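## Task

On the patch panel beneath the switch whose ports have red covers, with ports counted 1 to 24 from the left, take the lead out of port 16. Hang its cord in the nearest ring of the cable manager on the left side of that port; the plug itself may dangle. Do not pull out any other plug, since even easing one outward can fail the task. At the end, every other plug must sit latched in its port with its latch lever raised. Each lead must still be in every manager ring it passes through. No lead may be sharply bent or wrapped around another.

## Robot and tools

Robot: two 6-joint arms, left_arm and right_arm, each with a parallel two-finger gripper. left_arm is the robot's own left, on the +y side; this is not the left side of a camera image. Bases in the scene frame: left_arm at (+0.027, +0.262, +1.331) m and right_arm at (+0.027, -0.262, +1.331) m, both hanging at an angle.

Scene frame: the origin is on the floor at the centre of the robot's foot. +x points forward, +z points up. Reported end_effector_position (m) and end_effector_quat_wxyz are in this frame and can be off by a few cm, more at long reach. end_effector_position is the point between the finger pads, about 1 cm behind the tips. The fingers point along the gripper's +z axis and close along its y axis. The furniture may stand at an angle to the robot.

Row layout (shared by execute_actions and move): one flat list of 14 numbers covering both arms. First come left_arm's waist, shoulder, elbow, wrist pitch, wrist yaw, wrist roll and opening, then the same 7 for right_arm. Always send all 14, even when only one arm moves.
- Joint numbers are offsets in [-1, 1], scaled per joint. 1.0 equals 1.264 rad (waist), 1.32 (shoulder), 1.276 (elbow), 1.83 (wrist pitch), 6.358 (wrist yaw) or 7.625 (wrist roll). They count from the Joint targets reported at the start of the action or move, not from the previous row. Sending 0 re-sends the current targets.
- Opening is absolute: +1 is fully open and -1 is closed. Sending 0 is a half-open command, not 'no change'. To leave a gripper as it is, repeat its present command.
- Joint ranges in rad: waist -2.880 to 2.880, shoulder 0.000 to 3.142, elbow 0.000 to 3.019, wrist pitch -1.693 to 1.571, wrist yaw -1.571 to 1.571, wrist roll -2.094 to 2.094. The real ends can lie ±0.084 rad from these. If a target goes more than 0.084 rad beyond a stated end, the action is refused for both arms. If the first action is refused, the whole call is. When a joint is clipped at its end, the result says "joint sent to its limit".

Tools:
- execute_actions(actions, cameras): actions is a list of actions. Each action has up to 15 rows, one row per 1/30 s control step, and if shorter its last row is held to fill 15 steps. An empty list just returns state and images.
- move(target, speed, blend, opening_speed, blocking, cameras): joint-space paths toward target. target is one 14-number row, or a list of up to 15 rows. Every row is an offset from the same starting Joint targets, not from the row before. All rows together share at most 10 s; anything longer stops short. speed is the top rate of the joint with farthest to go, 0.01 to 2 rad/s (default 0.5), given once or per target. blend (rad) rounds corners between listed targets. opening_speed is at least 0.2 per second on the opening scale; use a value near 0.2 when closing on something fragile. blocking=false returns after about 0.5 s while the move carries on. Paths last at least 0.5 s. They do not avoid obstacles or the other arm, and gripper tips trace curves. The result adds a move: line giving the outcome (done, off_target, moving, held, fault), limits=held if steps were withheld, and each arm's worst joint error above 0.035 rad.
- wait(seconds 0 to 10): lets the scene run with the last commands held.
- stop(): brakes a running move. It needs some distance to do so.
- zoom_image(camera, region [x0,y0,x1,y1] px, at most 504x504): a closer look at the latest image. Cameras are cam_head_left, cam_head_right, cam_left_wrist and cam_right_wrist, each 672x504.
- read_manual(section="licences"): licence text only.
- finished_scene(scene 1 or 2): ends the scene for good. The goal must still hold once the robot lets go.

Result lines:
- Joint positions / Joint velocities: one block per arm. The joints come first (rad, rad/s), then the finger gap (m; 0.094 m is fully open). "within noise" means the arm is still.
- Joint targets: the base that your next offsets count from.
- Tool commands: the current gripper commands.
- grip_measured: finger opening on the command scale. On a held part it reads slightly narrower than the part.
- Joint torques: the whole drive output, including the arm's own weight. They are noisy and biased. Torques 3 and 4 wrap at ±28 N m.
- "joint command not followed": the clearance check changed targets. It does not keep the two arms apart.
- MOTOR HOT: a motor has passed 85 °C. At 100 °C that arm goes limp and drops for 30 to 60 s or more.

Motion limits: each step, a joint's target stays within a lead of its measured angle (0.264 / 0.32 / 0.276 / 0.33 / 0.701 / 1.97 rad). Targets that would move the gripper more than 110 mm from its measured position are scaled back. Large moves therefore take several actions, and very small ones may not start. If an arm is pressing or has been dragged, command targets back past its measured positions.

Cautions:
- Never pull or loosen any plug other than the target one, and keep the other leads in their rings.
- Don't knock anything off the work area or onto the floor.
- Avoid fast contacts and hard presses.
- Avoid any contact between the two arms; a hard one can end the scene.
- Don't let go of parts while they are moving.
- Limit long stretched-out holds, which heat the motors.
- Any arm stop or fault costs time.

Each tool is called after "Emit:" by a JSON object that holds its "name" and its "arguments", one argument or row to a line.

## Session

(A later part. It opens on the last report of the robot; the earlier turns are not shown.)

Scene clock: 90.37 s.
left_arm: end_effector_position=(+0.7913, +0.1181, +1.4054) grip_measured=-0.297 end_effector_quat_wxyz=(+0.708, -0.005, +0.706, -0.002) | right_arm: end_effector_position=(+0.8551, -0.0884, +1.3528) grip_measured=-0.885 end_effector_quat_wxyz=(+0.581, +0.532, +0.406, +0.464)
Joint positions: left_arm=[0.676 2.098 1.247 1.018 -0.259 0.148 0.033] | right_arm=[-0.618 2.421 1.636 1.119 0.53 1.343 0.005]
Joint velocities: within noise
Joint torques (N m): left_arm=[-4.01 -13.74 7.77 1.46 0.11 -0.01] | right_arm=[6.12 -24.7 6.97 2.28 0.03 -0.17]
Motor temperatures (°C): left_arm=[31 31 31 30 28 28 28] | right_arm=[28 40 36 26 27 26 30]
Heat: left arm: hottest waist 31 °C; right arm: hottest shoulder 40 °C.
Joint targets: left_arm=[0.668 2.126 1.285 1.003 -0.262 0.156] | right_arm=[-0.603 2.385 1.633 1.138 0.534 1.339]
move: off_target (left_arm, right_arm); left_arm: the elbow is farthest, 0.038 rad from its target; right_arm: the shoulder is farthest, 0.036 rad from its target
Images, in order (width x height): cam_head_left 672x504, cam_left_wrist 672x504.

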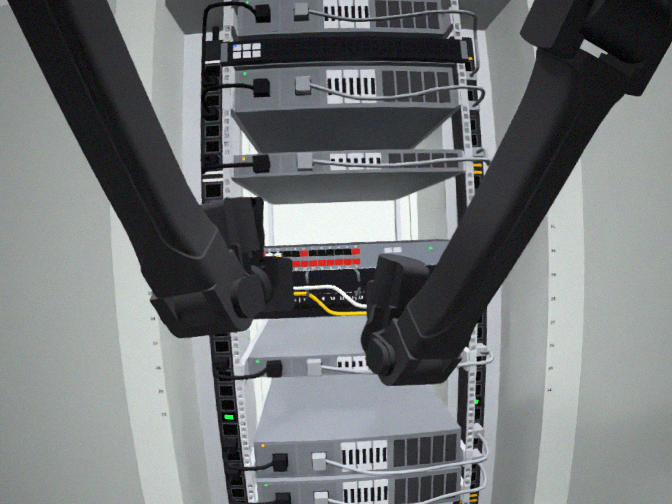

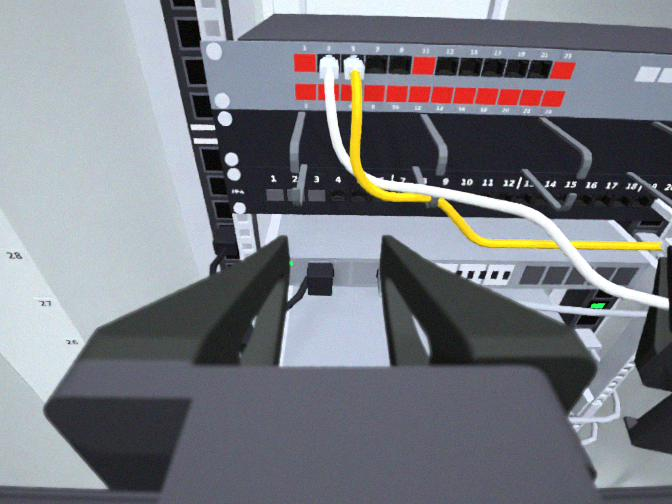

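Emit:
{"name": "move", "arguments": {
  "target": [0,0,0,0,0,0,-0.3,0.0079,-0.0356,0.0015,-0.0426,0.0022,0,-1],
  "speed": 0.1,
  "cameras": ["cam_head_left","cam_head_right","cam_left_wrist"]
}}

Emit:
{"name": "zoom_image", "arguments": {
  "camera": "cam_left_wrist",
  "region": [336, 60, 672, 312]
}}

Scene clock: 95.07 s.
left_arm: end_effector_position=(+0.7913, +0.1181, +1.4053) grip_measured=-0.297 end_effector_quat_wxyz=(+0.708, -0.005, +0.706, -0.001) | right_arm: end_effector_position=(+0.8610, -0.0901, +1.3777) grip_measured=-0.885 end_effector_quat_wxyz=(+0.581, +0.536, +0.406, +0.458)
Joint positions: left_arm=[0.676 2.098 1.247 1.017 -0.259 0.149 0.033] | right_arm=[-0.615 2.375 1.636 1.064 0.545 1.343 0.005]
Joint velocities: within noise
Joint torques (N m): left_arm=[-4.66 -14.15 7.97 1.37 0.11 -0.02] | right_arm=[6.89 -24.64 7.43 1.36 -0.05 -0.16]
Motor temperatures (°C): left_arm=[31 32 32 30 28 28 28] | right_arm=[28 40 35 26 27 26 31]
Heat: left arm: hottest shoulder 32 °C; right arm: hottest shoulder 40 °C.
Joint targets: left_arm=[0.668 2.125 1.285 1.003 -0.262 0.155] | right_arm=[-0.593 2.338 1.635 1.060 0.548 1.339]
move: off_target (left_arm, right_arm); left_arm: the elbow is farthest, 0.038 rad from its target; right_arm: the shoulder is farthest, 0.037 rad from its target
Images, in order (width x height): cam_head_left 672x504, cam_head_right 672x504, cam_left_wrist 672x504.

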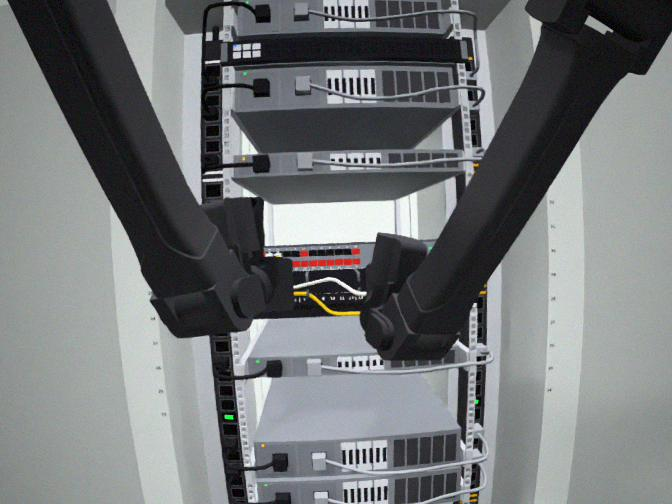

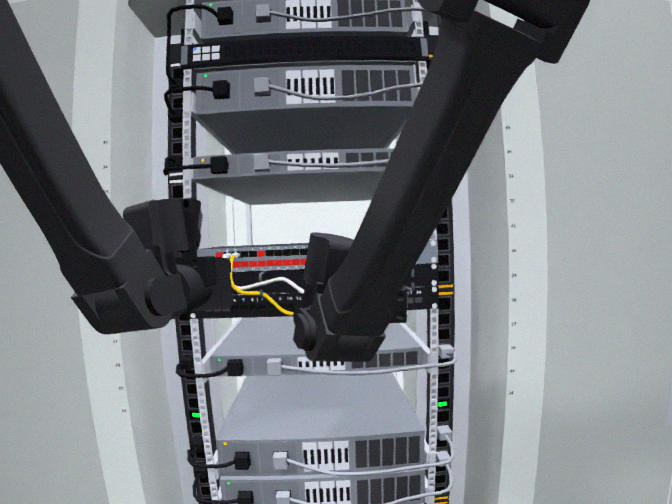

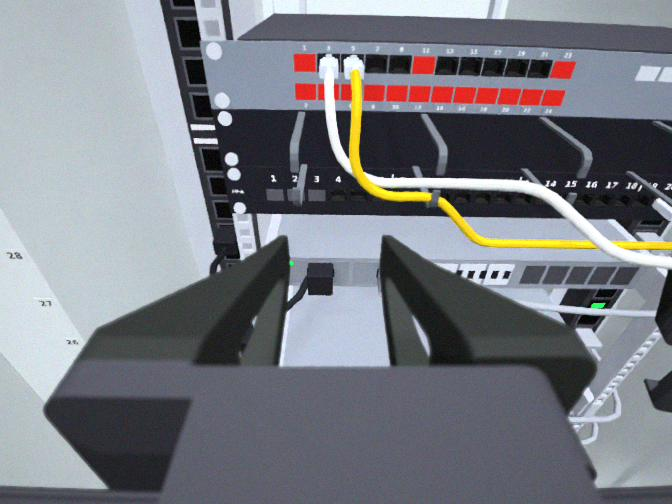

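Scaled by 1.500 from the camera's 672x504 image, which has a finer 960x720 frame.

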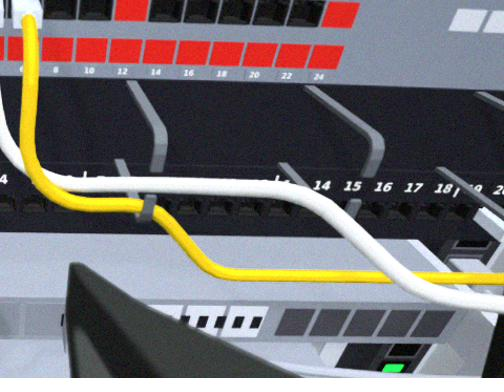

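Emit:
{"name": "move", "arguments": {
  "target": [-0.0459,0.1348,0.2328,-0.0546,0.0406,-0.2066,-0.3,0,0,0,0,0,0,-1],
  "speed": 0.4,
  "cameras": ["cam_head_left","cam_head_right","cam_left_wrist"]
}}

Emit:
{"name": "zoom_image", "arguments": {
  "camera": "cam_left_wrist",
  "region": [200, 100, 472, 304]
}}

Scene clock: 101.03 s.
left_arm: end_effector_position=(+0.8456, +0.0074, +1.3977) grip_measured=-0.297 end_effector_quat_wxyz=(+0.434, -0.406, +0.548, -0.588) | right_arm: end_effector_position=(+0.8610, -0.0900, +1.3775) grip_measured=-0.885 end_effector_quat_wxyz=(+0.581, +0.537, +0.407, +0.458)
Joint positions: left_arm=[0.619 2.273 1.54 0.918 -0.007 -1.412 0.033] | right_arm=[-0.615 2.375 1.636 1.063 0.545 1.343 0.005]
Joint velocities: within noise
Joint torques (N m): left_arm=[-4.37 -16.44 8.83 1.4 0.38 -0.11] | right_arm=[6.89 -24.47 7.39 1.32 -0.05 -0.17]
Motor temperatures (°C): left_arm=[31 32 32 30 28 28 28] | right_arm=[28 40 35 26 27 26 31]
Heat: left arm: hottest shoulder 32 °C; right arm: hottest shoulder 40 °C.
Joint targets: left_arm=[0.611 2.304 1.582 0.903 -0.004 -1.420] | right_arm=[-0.593 2.338 1.635 1.060 0.548 1.339]
move: off_target (left_arm, right_arm); left_arm: the elbow is farthest, 0.042 rad from its target; right_arm: the shoulder is farthest, 0.037 rad from its target
Images, in order (width x height): cam_head_left 672x504, cam_head_right 672x504, cam_left_wrist 672x504.

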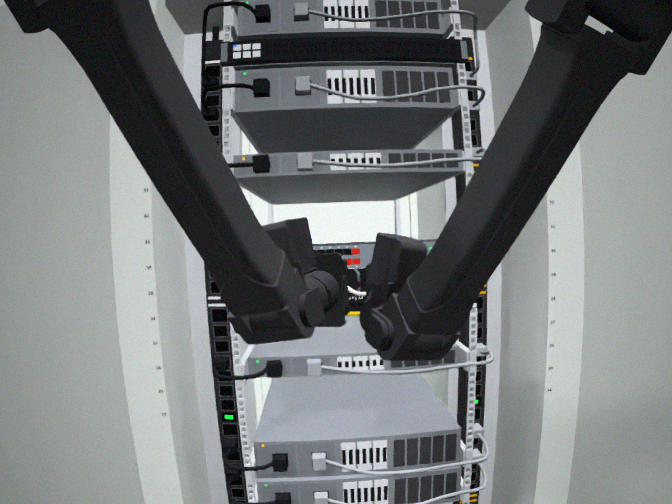

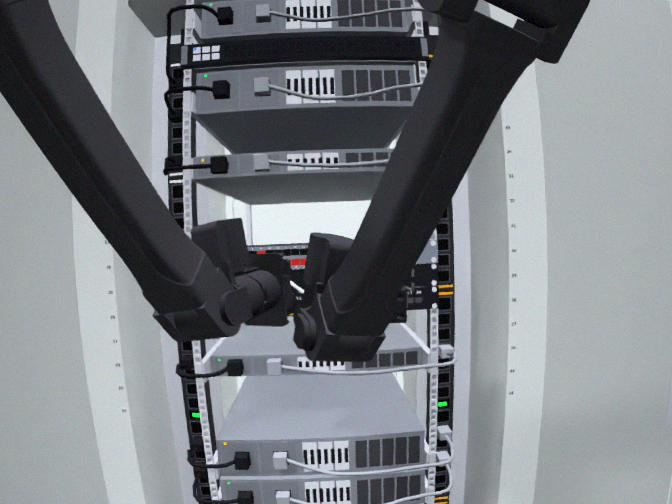

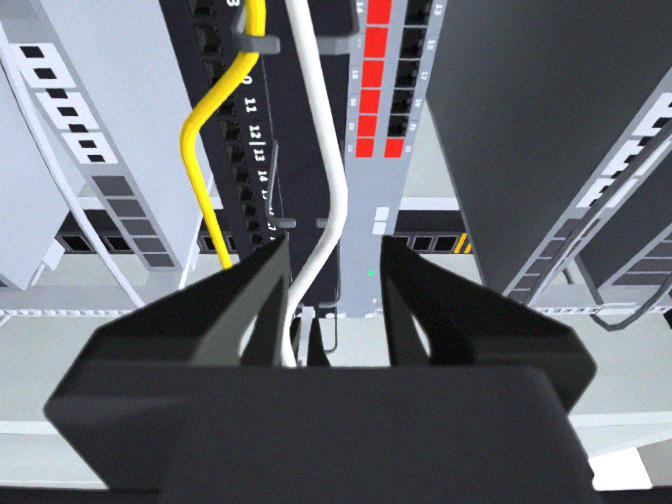

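Scaled by 1.853 from the camera's 672x504 image, which has a finer 960x720 frame.

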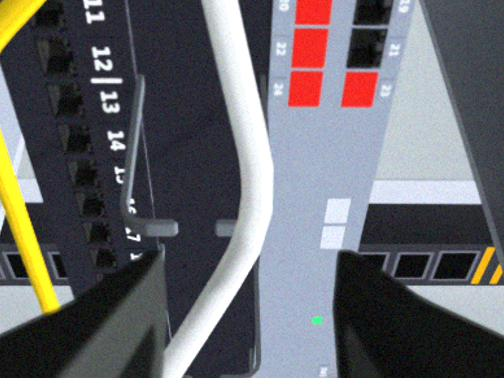

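Emit:
{"name": "move", "arguments": {
  "target": [0.0214,0.0394,0.1121,-0.0607,0.0009,0,-0.3,0,0,0,0,0,0,-1],
  "speed": 0.12,
  "cameras": ["cam_head_left","cam_left_wrist"]
}}

Emit:
{"name": "zoom_image", "arguments": {
  "camera": "cam_left_wrist",
  "region": [200, 100, 472, 304]
}}

Scene clock: 104.63 s.
left_arm: end_effector_position=(+0.8810, +0.0029, +1.3990) grip_measured=-0.297 end_effector_quat_wxyz=(+0.430, -0.411, +0.555, -0.582) | right_arm: end_effector_position=(+0.8610, -0.0901, +1.3775) grip_measured=-0.885 end_effector_quat_wxyz=(+0.581, +0.537, +0.406, +0.457)
Joint positions: left_arm=[0.627 2.323 1.68 0.807 -0.001 -1.413 0.033] | right_arm=[-0.615 2.375 1.636 1.063 0.546 1.343 0.005]
Joint velocities: within noise
Joint torques (N m): left_arm=[-2.96 -17.61 9.72 1.47 0.42 -0.06] | right_arm=[6.83 -24.59 7.46 1.29 -0.05 -0.16]
Motor temperatures (°C): left_arm=[31 33 32 29 28 28 28] | right_arm=[28 40 35 26 27 26 31]
Heat: left arm: hottest shoulder 33 °C; right arm: hottest shoulder 40 °C.
Joint targets: left_arm=[0.638 2.356 1.725 0.792 0.002 -1.420] | right_arm=[-0.593 2.338 1.635 1.060 0.548 1.339]
move: off_target (left_arm, right_arm); left_arm: the elbow is farthest, 0.045 rad from its target; right_arm: the shoulder is farthest, 0.037 rad from its target
Images, in order (width x height): cam_head_left 672x504, cam_left_wrist 672x504.

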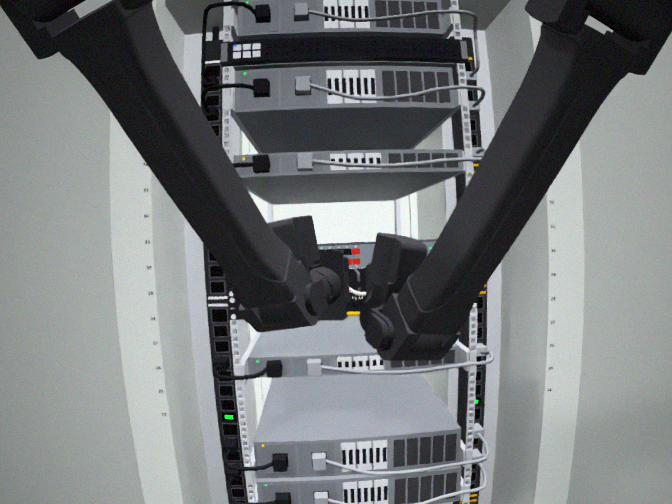

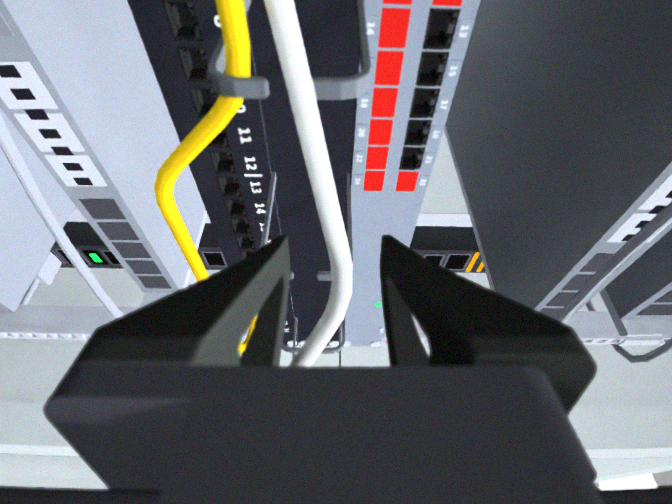

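Scaled by 1.853 from the camera's 672x504 image, which has a finer 960x720 frame.

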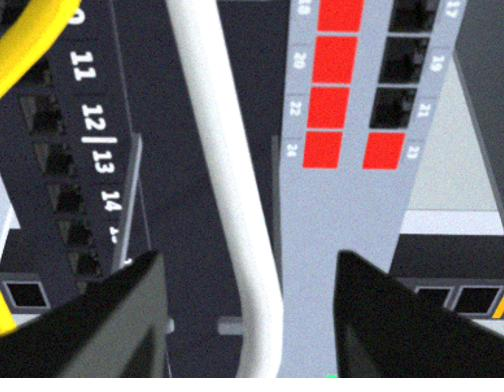

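Emit:
{"name": "move", "arguments": {
  "target": [0,0,0,0,0,0,-0.9,0,0,0,0,0,0,-1],
  "opening_speed": 0.4,
  "cameras": ["cam_left_wrist","cam_right_wrist"]
}}

Emit:
{"name": "zoom_image", "arguments": {
  "camera": "cam_left_wrist",
  "region": [200, 0, 472, 204]
}}

Scene clock: 106.67 s.
left_arm: end_effector_position=(+0.8816, +0.0052, +1.3969) grip_measured=-0.890 end_effector_quat_wxyz=(+0.430, -0.412, +0.555, -0.580) | right_arm: end_effector_position=(+0.8614, -0.0907, +1.3808) grip_measured=-0.885 end_effector_quat_wxyz=(+0.582, +0.537, +0.405, +0.458)
Joint positions: left_arm=[0.63 2.325 1.68 0.807 -0.001 -1.413 0.005] | right_arm=[-0.615 2.371 1.636 1.063 0.547 1.343 0.005]
Joint velocities: left_arm=[-0.044 -0.005 -0.007 0.002 0.095 -0.007 -0.002] | right_arm=[within noise]
Joint torques (N m): left_arm=[-3.66 -17.14 9.7 1.35 0.41 -0.08] | right_arm=[6.89 -24.41 7.46 1.42 -0.11 -0.15]
Motor temperatures (°C): left_arm=[31 33 32 29 29 28 28] | right_arm=[28 40 35 26 27 26 31]
Heat: left arm: hottest shoulder 33 °C; right arm: hottest shoulder 40 °C.
Joint targets: left_arm=[0.638 2.356 1.725 0.792 0.002 -1.420] | right_arm=[-0.593 2.338 1.635 1.060 0.548 1.339]
move: off_target (left_arm); left_arm: the elbow is farthest, 0.045 rad from its target
Images, in order (width x height): cam_left_wrist 672x504, cam_right_wrist 672x504.

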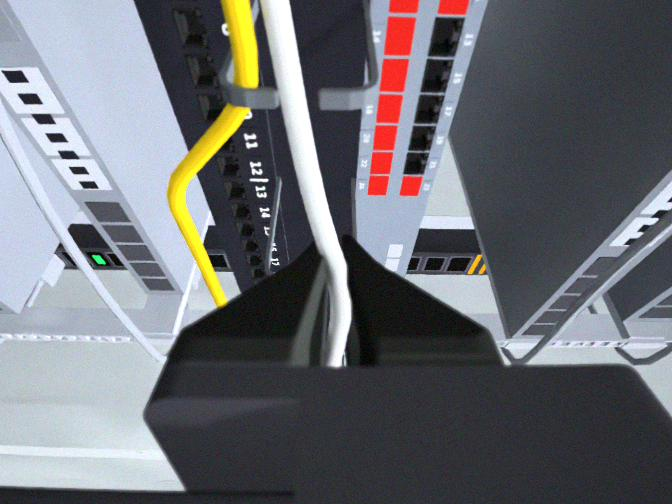

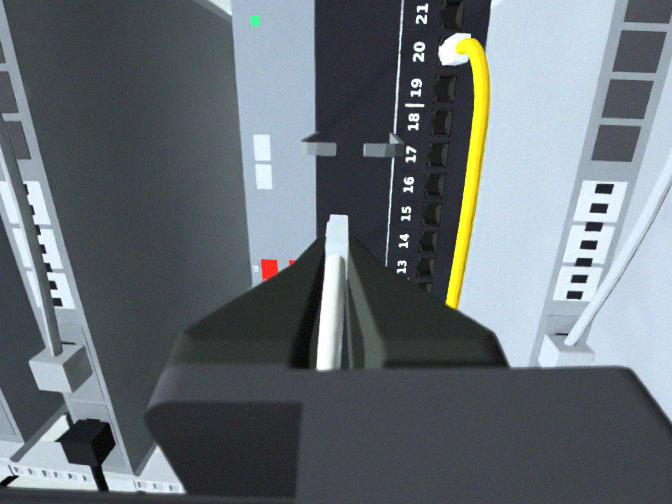

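Scaled by 1.853 from the camera's 672x504 image, which has a finer 960x720 frame.

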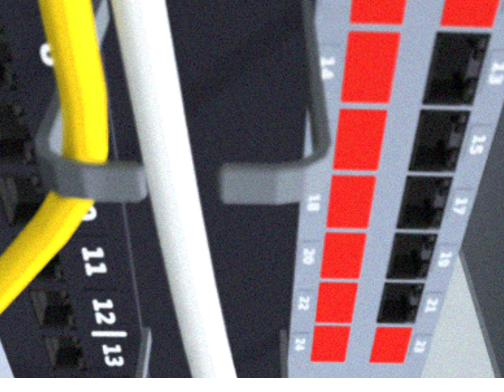

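Emit:
{"name": "move", "arguments": {
  "target": [0.0063,0.0386,0.058,-0.0109,0.0019,0,-0.9,-0.034,0.0553,0.0846,-0.0186,-0.0017,0,-1],
  "speed": 0.08,
  "cameras": ["cam_left_wrist","cam_right_wrist"]
}}

Emit:
{"name": "zoom_image", "arguments": {
  "camera": "cam_left_wrist",
  "region": [200, 40, 472, 244]
}}

Scene clock: 110.73 s.
left_arm: end_effector_position=(+0.8979, +0.0043, +1.3926) grip_measured=-0.892 end_effector_quat_wxyz=(+0.433, -0.408, +0.552, -0.584) | right_arm: end_effector_position=(+0.8756, -0.0912, +1.3784) grip_measured=-0.885 end_effector_quat_wxyz=(+0.583, +0.536, +0.405, +0.457)
Joint positions: left_arm=[0.638 2.37 1.754 0.79 0.009 -1.413 0.005] | right_arm=[-0.622 2.398 1.694 1.032 0.541 1.343 0.005]
Joint velocities: within noise
Joint torques (N m): left_arm=[-3.66 -17.14 9.7 1.22 0.47 -0.03] | right_arm=[3.96 -21.01 12.08 1.17 -0.3 -0.17]
Motor temperatures (°C): left_arm=[31 34 33 29 29 28 28] | right_arm=[28 40 35 26 27 25 31]
Heat: left arm: hottest shoulder 34 °C; right arm: hottest shoulder 40 °C.
Joint targets: left_arm=[0.646 2.406 1.799 0.772 0.014 -1.420] | right_arm=[-0.636 2.411 1.742 1.025 0.537 1.339]
move: off_target (left_arm, right_arm); left_arm: the elbow is farthest, 0.045 rad from its target; right_arm: the elbow is farthest, 0.049 rad from its target
Images, in order (width x height): cam_left_wrist 672x504, cam_right_wrist 672x504.

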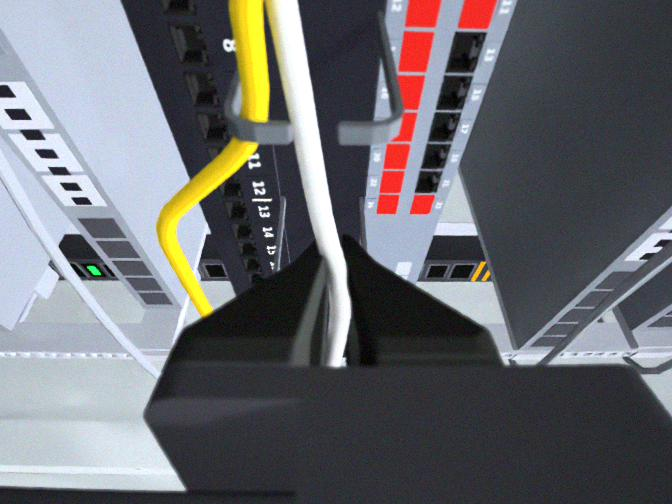

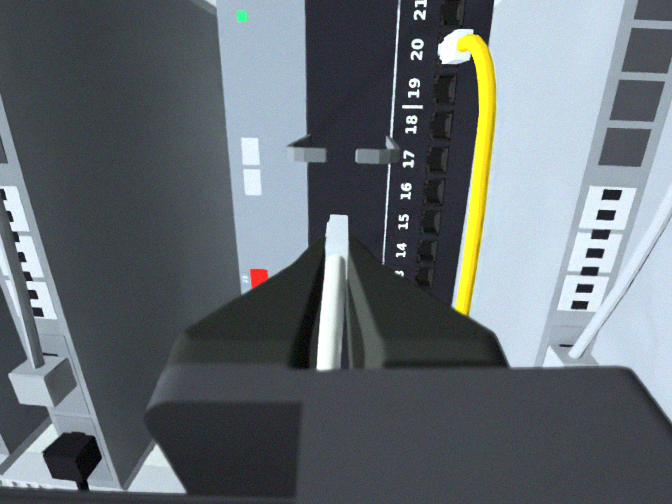

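Scaled by 1.853 from the camera's 672x504 image, which has a finer 960x720 frame.

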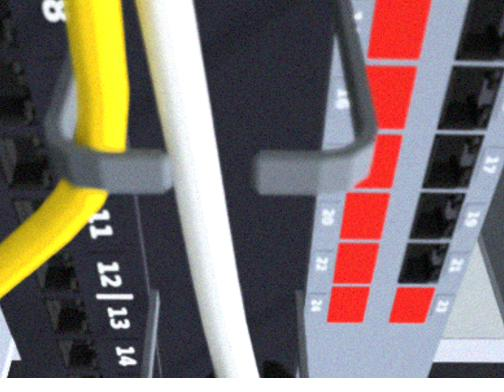

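Emit:
{"name": "move", "arguments": {
  "target": [0.0051,0.0397,0.0818,-0.031,0.001,0,-0.9,0,0.0295,0.0717,-0.0292,-0.0009,0,-1],
  "speed": 0.08,
  "cameras": ["cam_left_wrist","cam_right_wrist"]
}}

Emit:
{"name": "zoom_image", "arguments": {
  "camera": "cam_left_wrist",
  "region": [200, 80, 472, 284]
}}

Scene clock: 112.93 s.
left_arm: end_effector_position=(+0.9197, +0.0049, +1.3826) grip_measured=-0.892 end_effector_quat_wxyz=(+0.432, -0.412, +0.555, -0.579) | right_arm: end_effector_position=(+0.8951, -0.0884, +1.3769) grip_measured=-0.885 end_effector_quat_wxyz=(+0.583, +0.536, +0.407, +0.456)
Joint positions: left_arm=[0.647 2.425 1.855 0.731 0.013 -1.413 0.005] | right_arm=[-0.627 2.436 1.78 0.979 0.537 1.343 0.005]
Joint velocities: within noise
Joint torques (N m): left_arm=[-3.55 -18.32 10.17 1.35 0.53 -0.09] | right_arm=[4.48 -21.83 12.75 1.29 -0.4 -0.16]
Motor temperatures (°C): left_arm=[31 34 33 29 29 28 28] | right_arm=[28 40 35 26 27 25 31]
Heat: left arm: hottest shoulder 34 °C; right arm: hottest shoulder 40 °C.
Joint targets: left_arm=[0.652 2.459 1.903 0.716 0.020 -1.420] | right_arm=[-0.636 2.450 1.834 0.972 0.531 1.339]
move: off_target (left_arm, right_arm); left_arm: the elbow is farthest, 0.049 rad from its target; right_arm: the elbow is farthest, 0.053 rad from its target
Images, in order (width x height): cam_left_wrist 672x504, cam_right_wrist 672x504.

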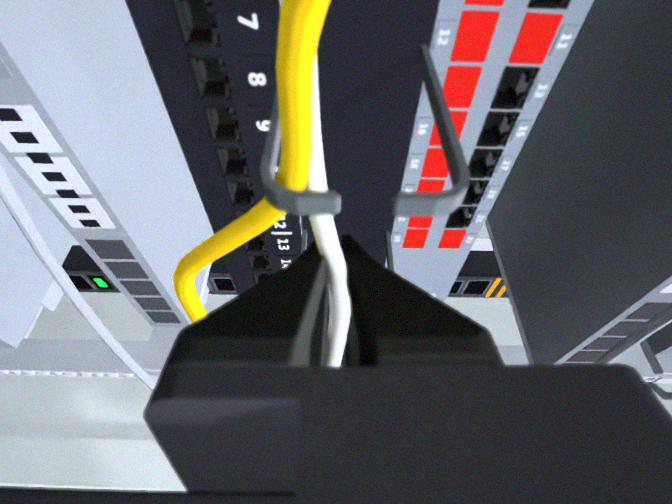

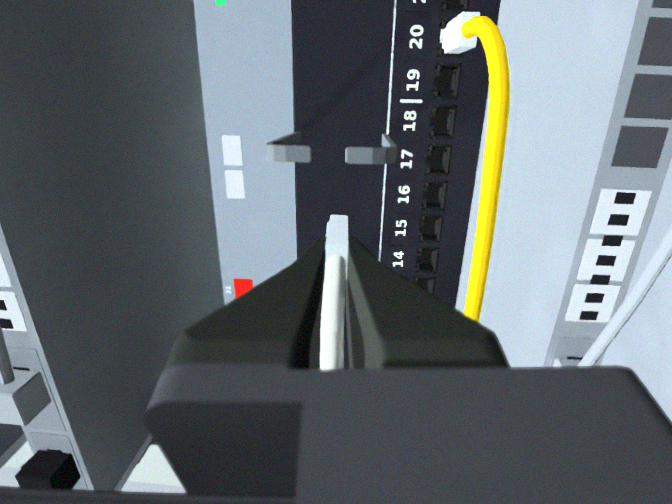

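Scaled by 1.853 from the camera's 672x504 image, which has a finer 960x720 frame.

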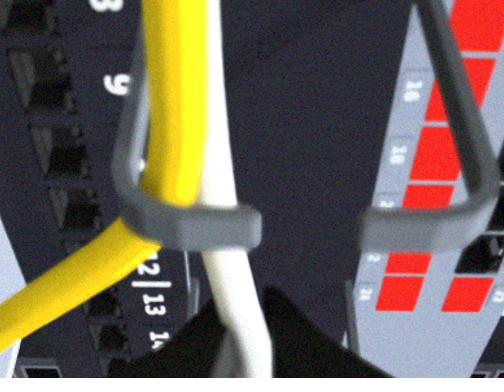

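Emit:
{"name": "move", "arguments": {
  "target": [0,-0.0045,0.003,0,0,0,-0.9,0,-0.003,0.003,0,0,0,-1],
  "speed": 0.08,
  "cameras": ["cam_head_left","cam_head_right"]
}}

Emit:
{"name": "zoom_image", "arguments": {
  "camera": "cam_head_left",
  "region": [320, 260, 400, 320]
}}

Emit:
{"name": "zoom_image", "arguments": {
  "camera": "cam_head_right",
  "region": [260, 260, 340, 320]
}}

Scene clock: 114.03 s.
left_arm: end_effector_position=(+0.9206, +0.0052, +1.3843) grip_measured=-0.892 end_effector_quat_wxyz=(+0.433, -0.411, +0.554, -0.580) | right_arm: end_effector_position=(+0.8961, -0.0887, +1.3785) grip_measured=-0.885 end_effector_quat_wxyz=(+0.583, +0.536, +0.405, +0.456)
Joint positions: left_arm=[0.648 2.425 1.858 0.731 0.014 -1.413 0.005] | right_arm=[-0.627 2.437 1.784 0.978 0.537 1.343 0.005]
Joint velocities: within noise
Joint torques (N m): left_arm=[-3.84 -18.26 10.37 1.4 0.51 -0.08] | right_arm=[4.66 -21.83 12.82 1.22 -0.38 -0.16]
Motor temperatures (°C): left_arm=[31 34 33 29 29 28 28] | right_arm=[28 40 35 26 27 25 31]
Heat: left arm: hottest shoulder 34 °C; right arm: hottest shoulder 40 °C.
Joint targets: left_arm=[0.652 2.453 1.907 0.716 0.020 -1.420] | right_arm=[-0.636 2.446 1.838 0.972 0.531 1.339]
move: off_target (left_arm, right_arm); left_arm: the elbow is farthest, 0.049 rad from its target; right_arm: the elbow is farthest, 0.053 rad from its target
Images, in order (width x height): cam_head_left 672x504, cam_head_right 672x504.

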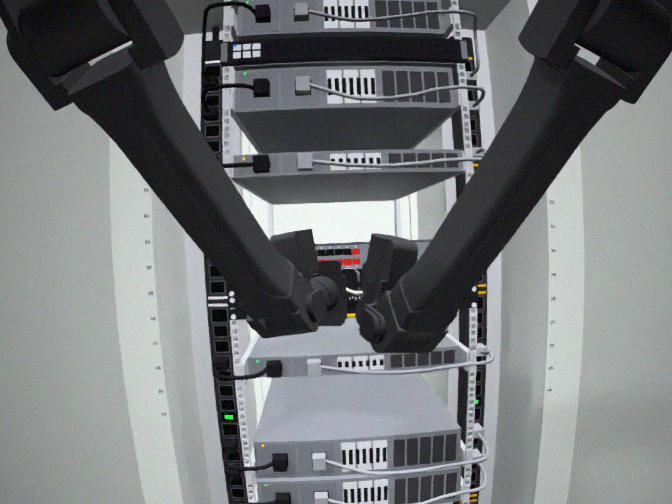

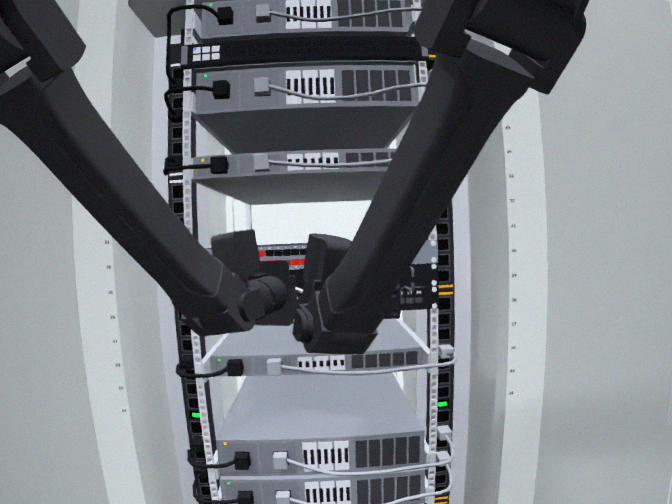

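Scaled by 6.300 from the camera's 672x504 image, which has a finer 960x720 frame.

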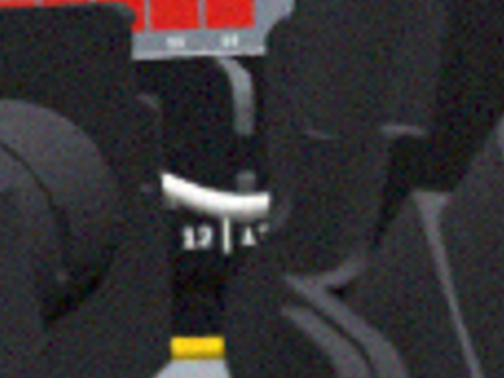

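Scaled by 6.300 from the camera's 672x504 image, which has a finer 960x720 frame.

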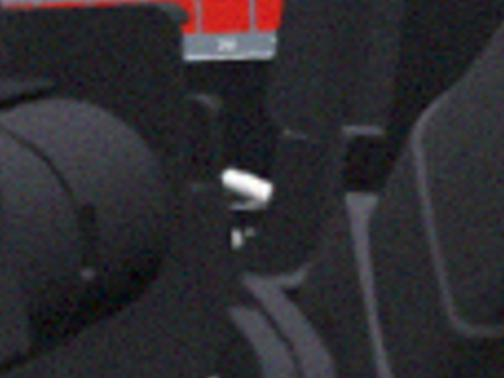

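Emit:
{"name": "move", "arguments": {
  "target": [0,0,0,0,0,0,-0.9,0,0,0,0,0,0,-0.6],
  "opening_speed": 0.2,
  "cameras": ["cam_left_wrist","cam_right_wrist"]
}}

Scene clock: 117.47 s.
left_arm: end_effector_position=(+0.9206, +0.0048, +1.3846) grip_measured=-0.892 end_effector_quat_wxyz=(+0.432, -0.410, +0.555, -0.581) | right_arm: end_effector_position=(+0.8966, -0.0881, +1.3791) grip_measured=-0.603 end_effector_quat_wxyz=(+0.583, +0.535, +0.406, +0.458)
Joint positions: left_arm=[0.648 2.425 1.859 0.731 0.016 -1.413 0.005] | right_arm=[-0.627 2.437 1.786 0.978 0.534 1.343 0.019]
Joint velocities: within noise
Joint torques (N m): left_arm=[-4.07 -18.26 10.29 1.54 0.37 -0.06] | right_arm=[4.48 -21.95 12.72 1.24 -0.24 -0.18]
Motor temperatures (°C): left_arm=[31 34 34 29 29 28 28] | right_arm=[28 39 36 26 27 25 31]
Heat: left arm: hottest shoulder 34 °C; right arm: hottest shoulder 39 °C.
Joint targets: left_arm=[0.652 2.453 1.907 0.716 0.020 -1.420] | right_arm=[-0.636 2.446 1.838 0.972 0.532 1.339]
move: off_target (left_arm, right_arm); left_arm: the elbow is farthest, 0.048 rad from its target; right_arm: the elbow is farthest, 0.052 rad from its target
Images, in order (width x height): cam_left_wrist 672x504, cam_right_wrist 672x504.

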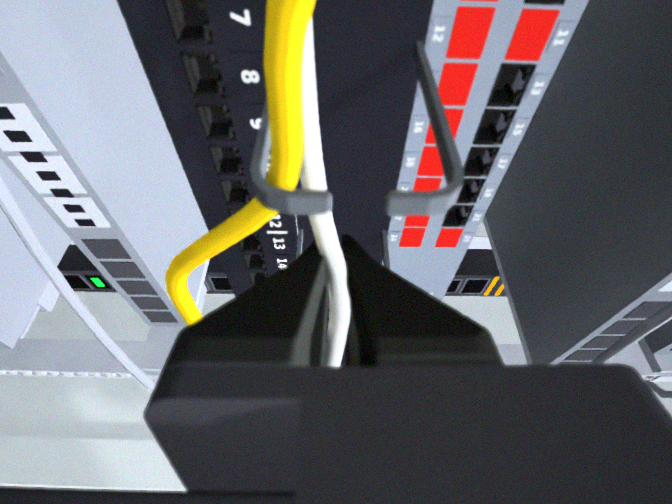

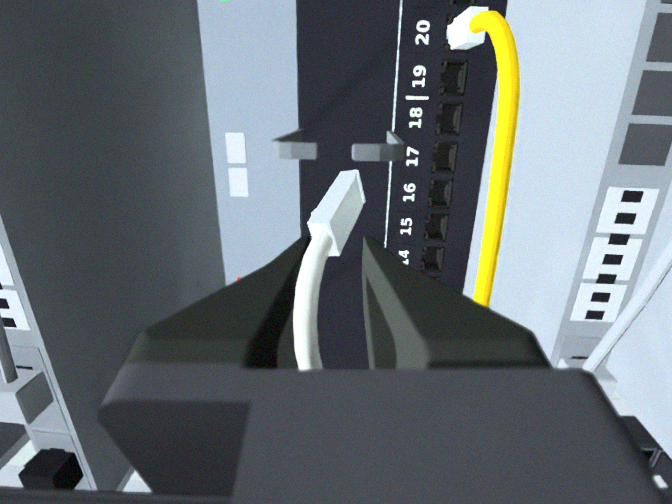

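Emit:
{"name": "execute_actions", "arguments": {
  "actions": [],
  "cameras": ["cam_head_left","cam_head_right"]
}}

Emit:
{"name": "zoom_image", "arguments": {
  "camera": "cam_head_left",
  "region": [320, 260, 400, 320]
}}

Emit:
{"name": "zoom_image", "arguments": {
  "camera": "cam_head_right",
  "region": [260, 260, 340, 320]
}}

Scene clock: 117.87 s.
left_arm: end_effector_position=(+0.9206, +0.0048, +1.3846) grip_measured=-0.892 end_effector_quat_wxyz=(+0.432, -0.410, +0.555, -0.581) | right_arm: end_effector_position=(+0.8966, -0.0880, +1.3791) grip_measured=-0.602 end_effector_quat_wxyz=(+0.583, +0.535, +0.406, +0.458)
Joint positions: left_arm=[0.648 2.425 1.859 0.731 0.016 -1.413 0.005] | right_arm=[-0.627 2.437 1.786 0.978 0.533 1.343 0.019]
Joint velocities: within noise
Joint torques (N m): left_arm=[-3.9 -18.49 10.28 1.39 0.4 -0.09] | right_arm=[4.48 -22.01 12.71 1.21 -0.23 -0.16]
Motor temperatures (°C): left_arm=[31 34 34 29 29 28 28] | right_arm=[28 39 36 26 27 25 31]
Heat: left arm: hottest shoulder 34 °C; right arm: hottest shoulder 39 °C.
Joint targets: left_arm=[0.652 2.453 1.907 0.716 0.020 -1.420] | right_arm=[-0.636 2.446 1.838 0.972 0.531 1.339]
Tool commands: left_gripper/opening=-0.9 right_gripper/opening=-0.6
Images, in order (width x height): cam_head_left 672x504, cam_head_right 672x504.

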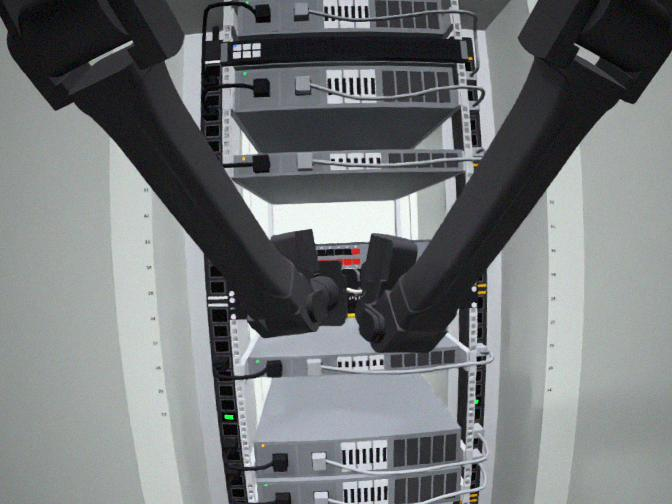

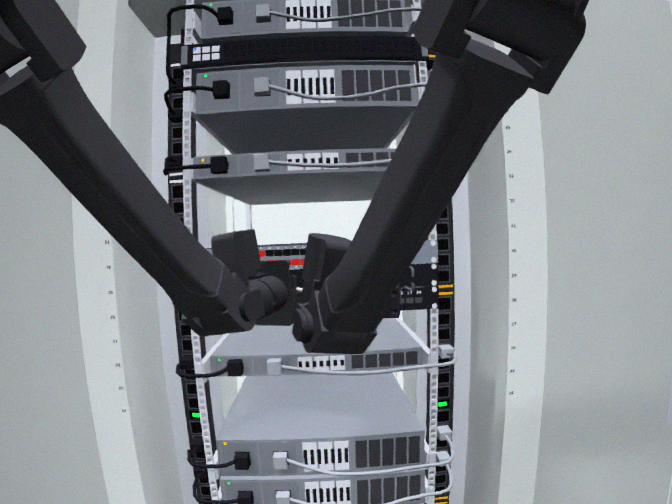

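Scaled by 6.300 from the camera's 672x504 image, which has a finer 960x720 frame.

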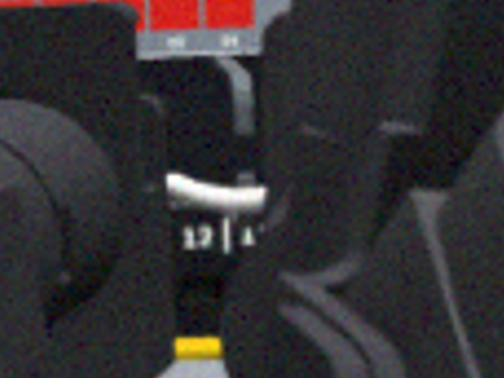

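Scaled by 6.300 from the camera's 672x504 image, which has a finer 960x720 frame.

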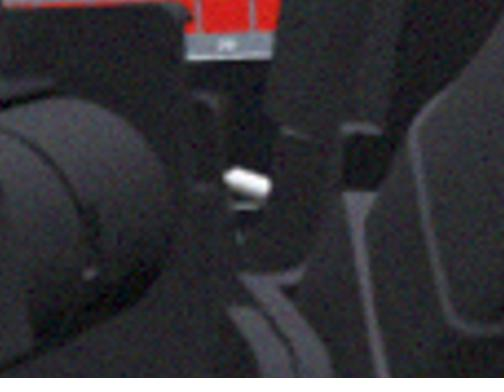

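Emit:
{"name": "move", "arguments": {
  "target": [0,0,0,0,0,0,-0.9,0.0316,-0.0758,-0.1434,0.0563,0.0022,0,-0.6],
  "speed": 0.12,
  "cameras": ["cam_head_left","cam_left_wrist","cam_right_wrist"]
}}

Emit:
{"name": "zoom_image", "arguments": {
  "camera": "cam_head_left",
  "region": [320, 260, 400, 320]
}}

Scene clock: 120.43 s.
left_arm: end_effector_position=(+0.9205, +0.0046, +1.3841) grip_measured=-0.892 end_effector_quat_wxyz=(+0.431, -0.410, +0.555, -0.581) | right_arm: end_effector_position=(+0.8664, -0.0913, +1.3791) grip_measured=-0.602 end_effector_quat_wxyz=(+0.582, +0.536, +0.404, +0.459)
Joint positions: left_arm=[0.648 2.425 1.859 0.729 0.017 -1.413 0.005] | right_arm=[-0.618 2.383 1.657 1.057 0.543 1.343 0.019]
Joint velocities: within noise
Joint torques (N m): left_arm=[-3.84 -18.43 10.28 1.69 0.38 -0.07] | right_arm=[7.24 -24.59 7.46 2.3 -0.07 -0.16]
Motor temperatures (°C): left_arm=[31 34 34 29 29 28 28] | right_arm=[28 39 36 26 27 25 31]
Heat: left arm: hottest shoulder 34 °C; right arm: hottest shoulder 39 °C.
Joint targets: left_arm=[0.652 2.453 1.907 0.716 0.020 -1.420] | right_arm=[-0.596 2.346 1.655 1.075 0.545 1.339]
move: off_target (left_arm, right_arm); left_arm: the elbow is farthest, 0.048 rad from its target; right_arm: the shoulder is farthest, 0.037 rad from its target
Images, in order (width x height): cam_head_left 672x504, cam_left_wrist 672x504, cam_right_wrist 672x504.

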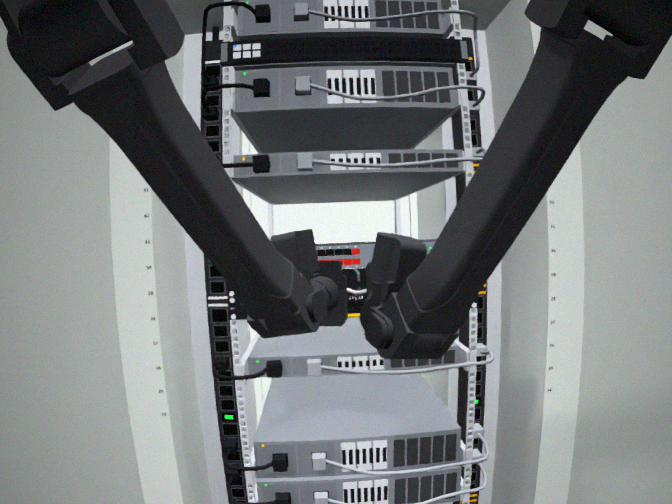

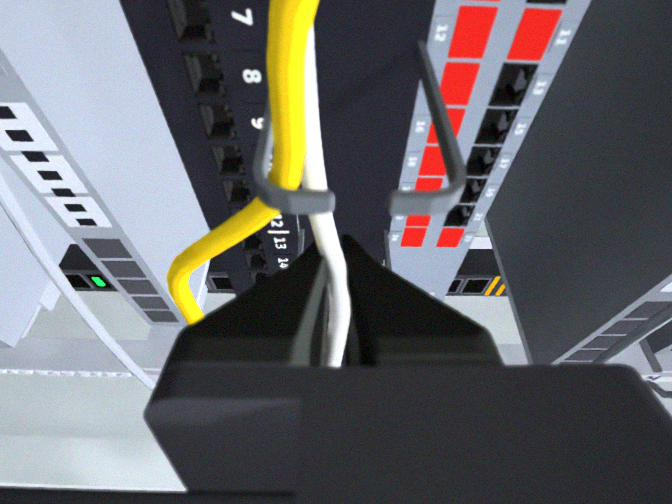

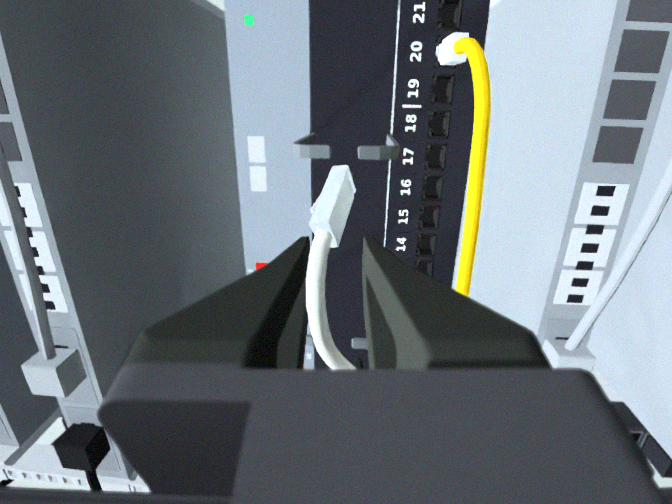

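Scaled by 6.300 from the camera's 672x504 image, which has a finer 960x720 frame.

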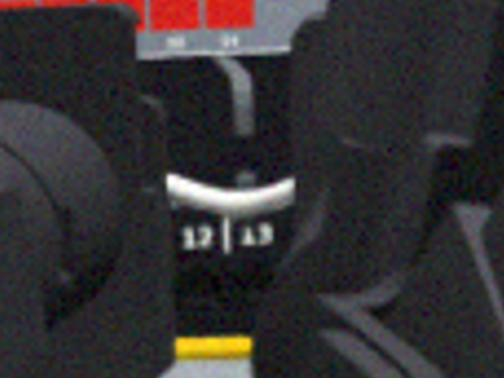

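Emit:
{"name": "move", "arguments": {
  "target": [0,0,0,0,0,0,-0.9,-0.0459,-0.0341,-0.0549,-0.0344,-0.0429,0.006,-0.6],
  "speed": 0.12,
  "cameras": ["cam_head_left","cam_right_wrist"]
}}

Emit:
{"name": "zoom_image", "arguments": {
  "camera": "cam_head_left",
  "region": [320, 260, 400, 320]
}}

Scene clock: 124.27 s.
left_arm: end_effector_position=(+0.9205, +0.0046, +1.3841) grip_measured=-0.893 end_effector_quat_wxyz=(+0.431, -0.410, +0.555, -0.581) | right_arm: end_effector_position=(+0.8619, -0.0640, +1.3812) grip_measured=-0.602 end_effector_quat_wxyz=(+0.526, +0.473, +0.477, +0.522)
Joint positions: left_arm=[0.648 2.425 1.859 0.729 0.017 -1.413 0.005] | right_arm=[-0.636 2.338 1.586 1.018 0.276 1.37 0.019]
Joint velocities: within noise
Joint torques (N m): left_arm=[-3.37 -18.78 10.22 1.43 0.37 -0.09] | right_arm=[3.55 -24.29 7.43 1.39 -0.22 0.05]
Motor temperatures (°C): left_arm=[31 35 34 29 29 28 28] | right_arm=[28 40 36 26 27 25 30]
Heat: left arm: hottest shoulder 35 °C; right arm: hottest shoulder 40 °C.
Joint targets: left_arm=[0.652 2.453 1.907 0.716 0.020 -1.420] | right_arm=[-0.654 2.301 1.585 1.012 0.273 1.385]
move: off_target (left_arm, right_arm); left_arm: the elbow is farthest, 0.048 rad from its target; right_arm: the shoulder is farthest, 0.037 rad from its target
Images, in order (width x height): cam_head_left 672x504, cam_right_wrist 672x504.

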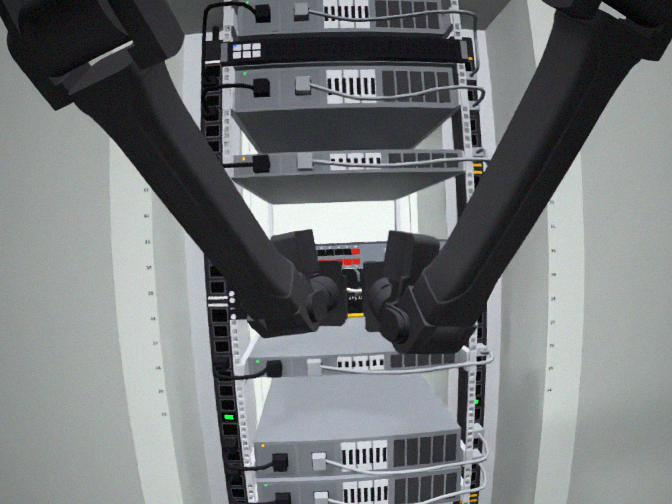

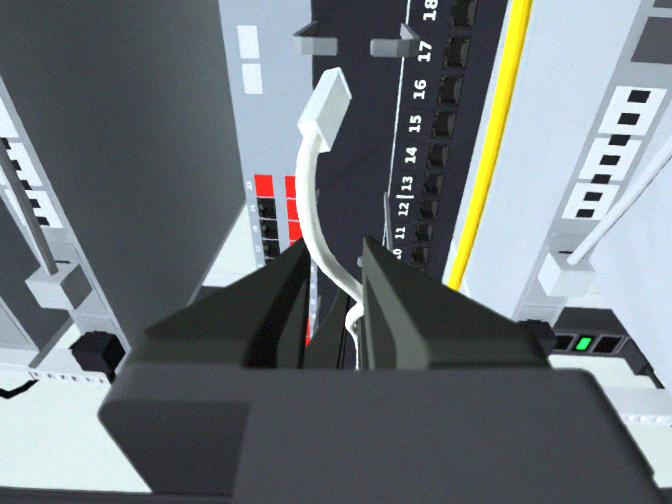

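Scaled by 6.300 from the camera's 672x504 image, which has a finer 960x720 frame.

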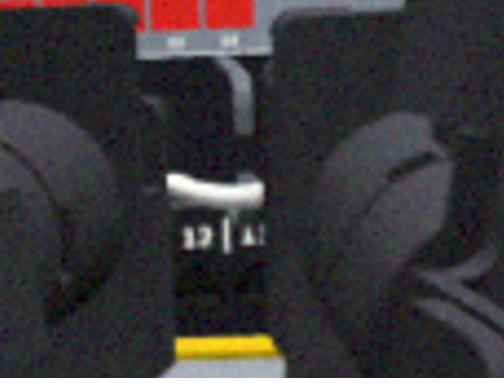

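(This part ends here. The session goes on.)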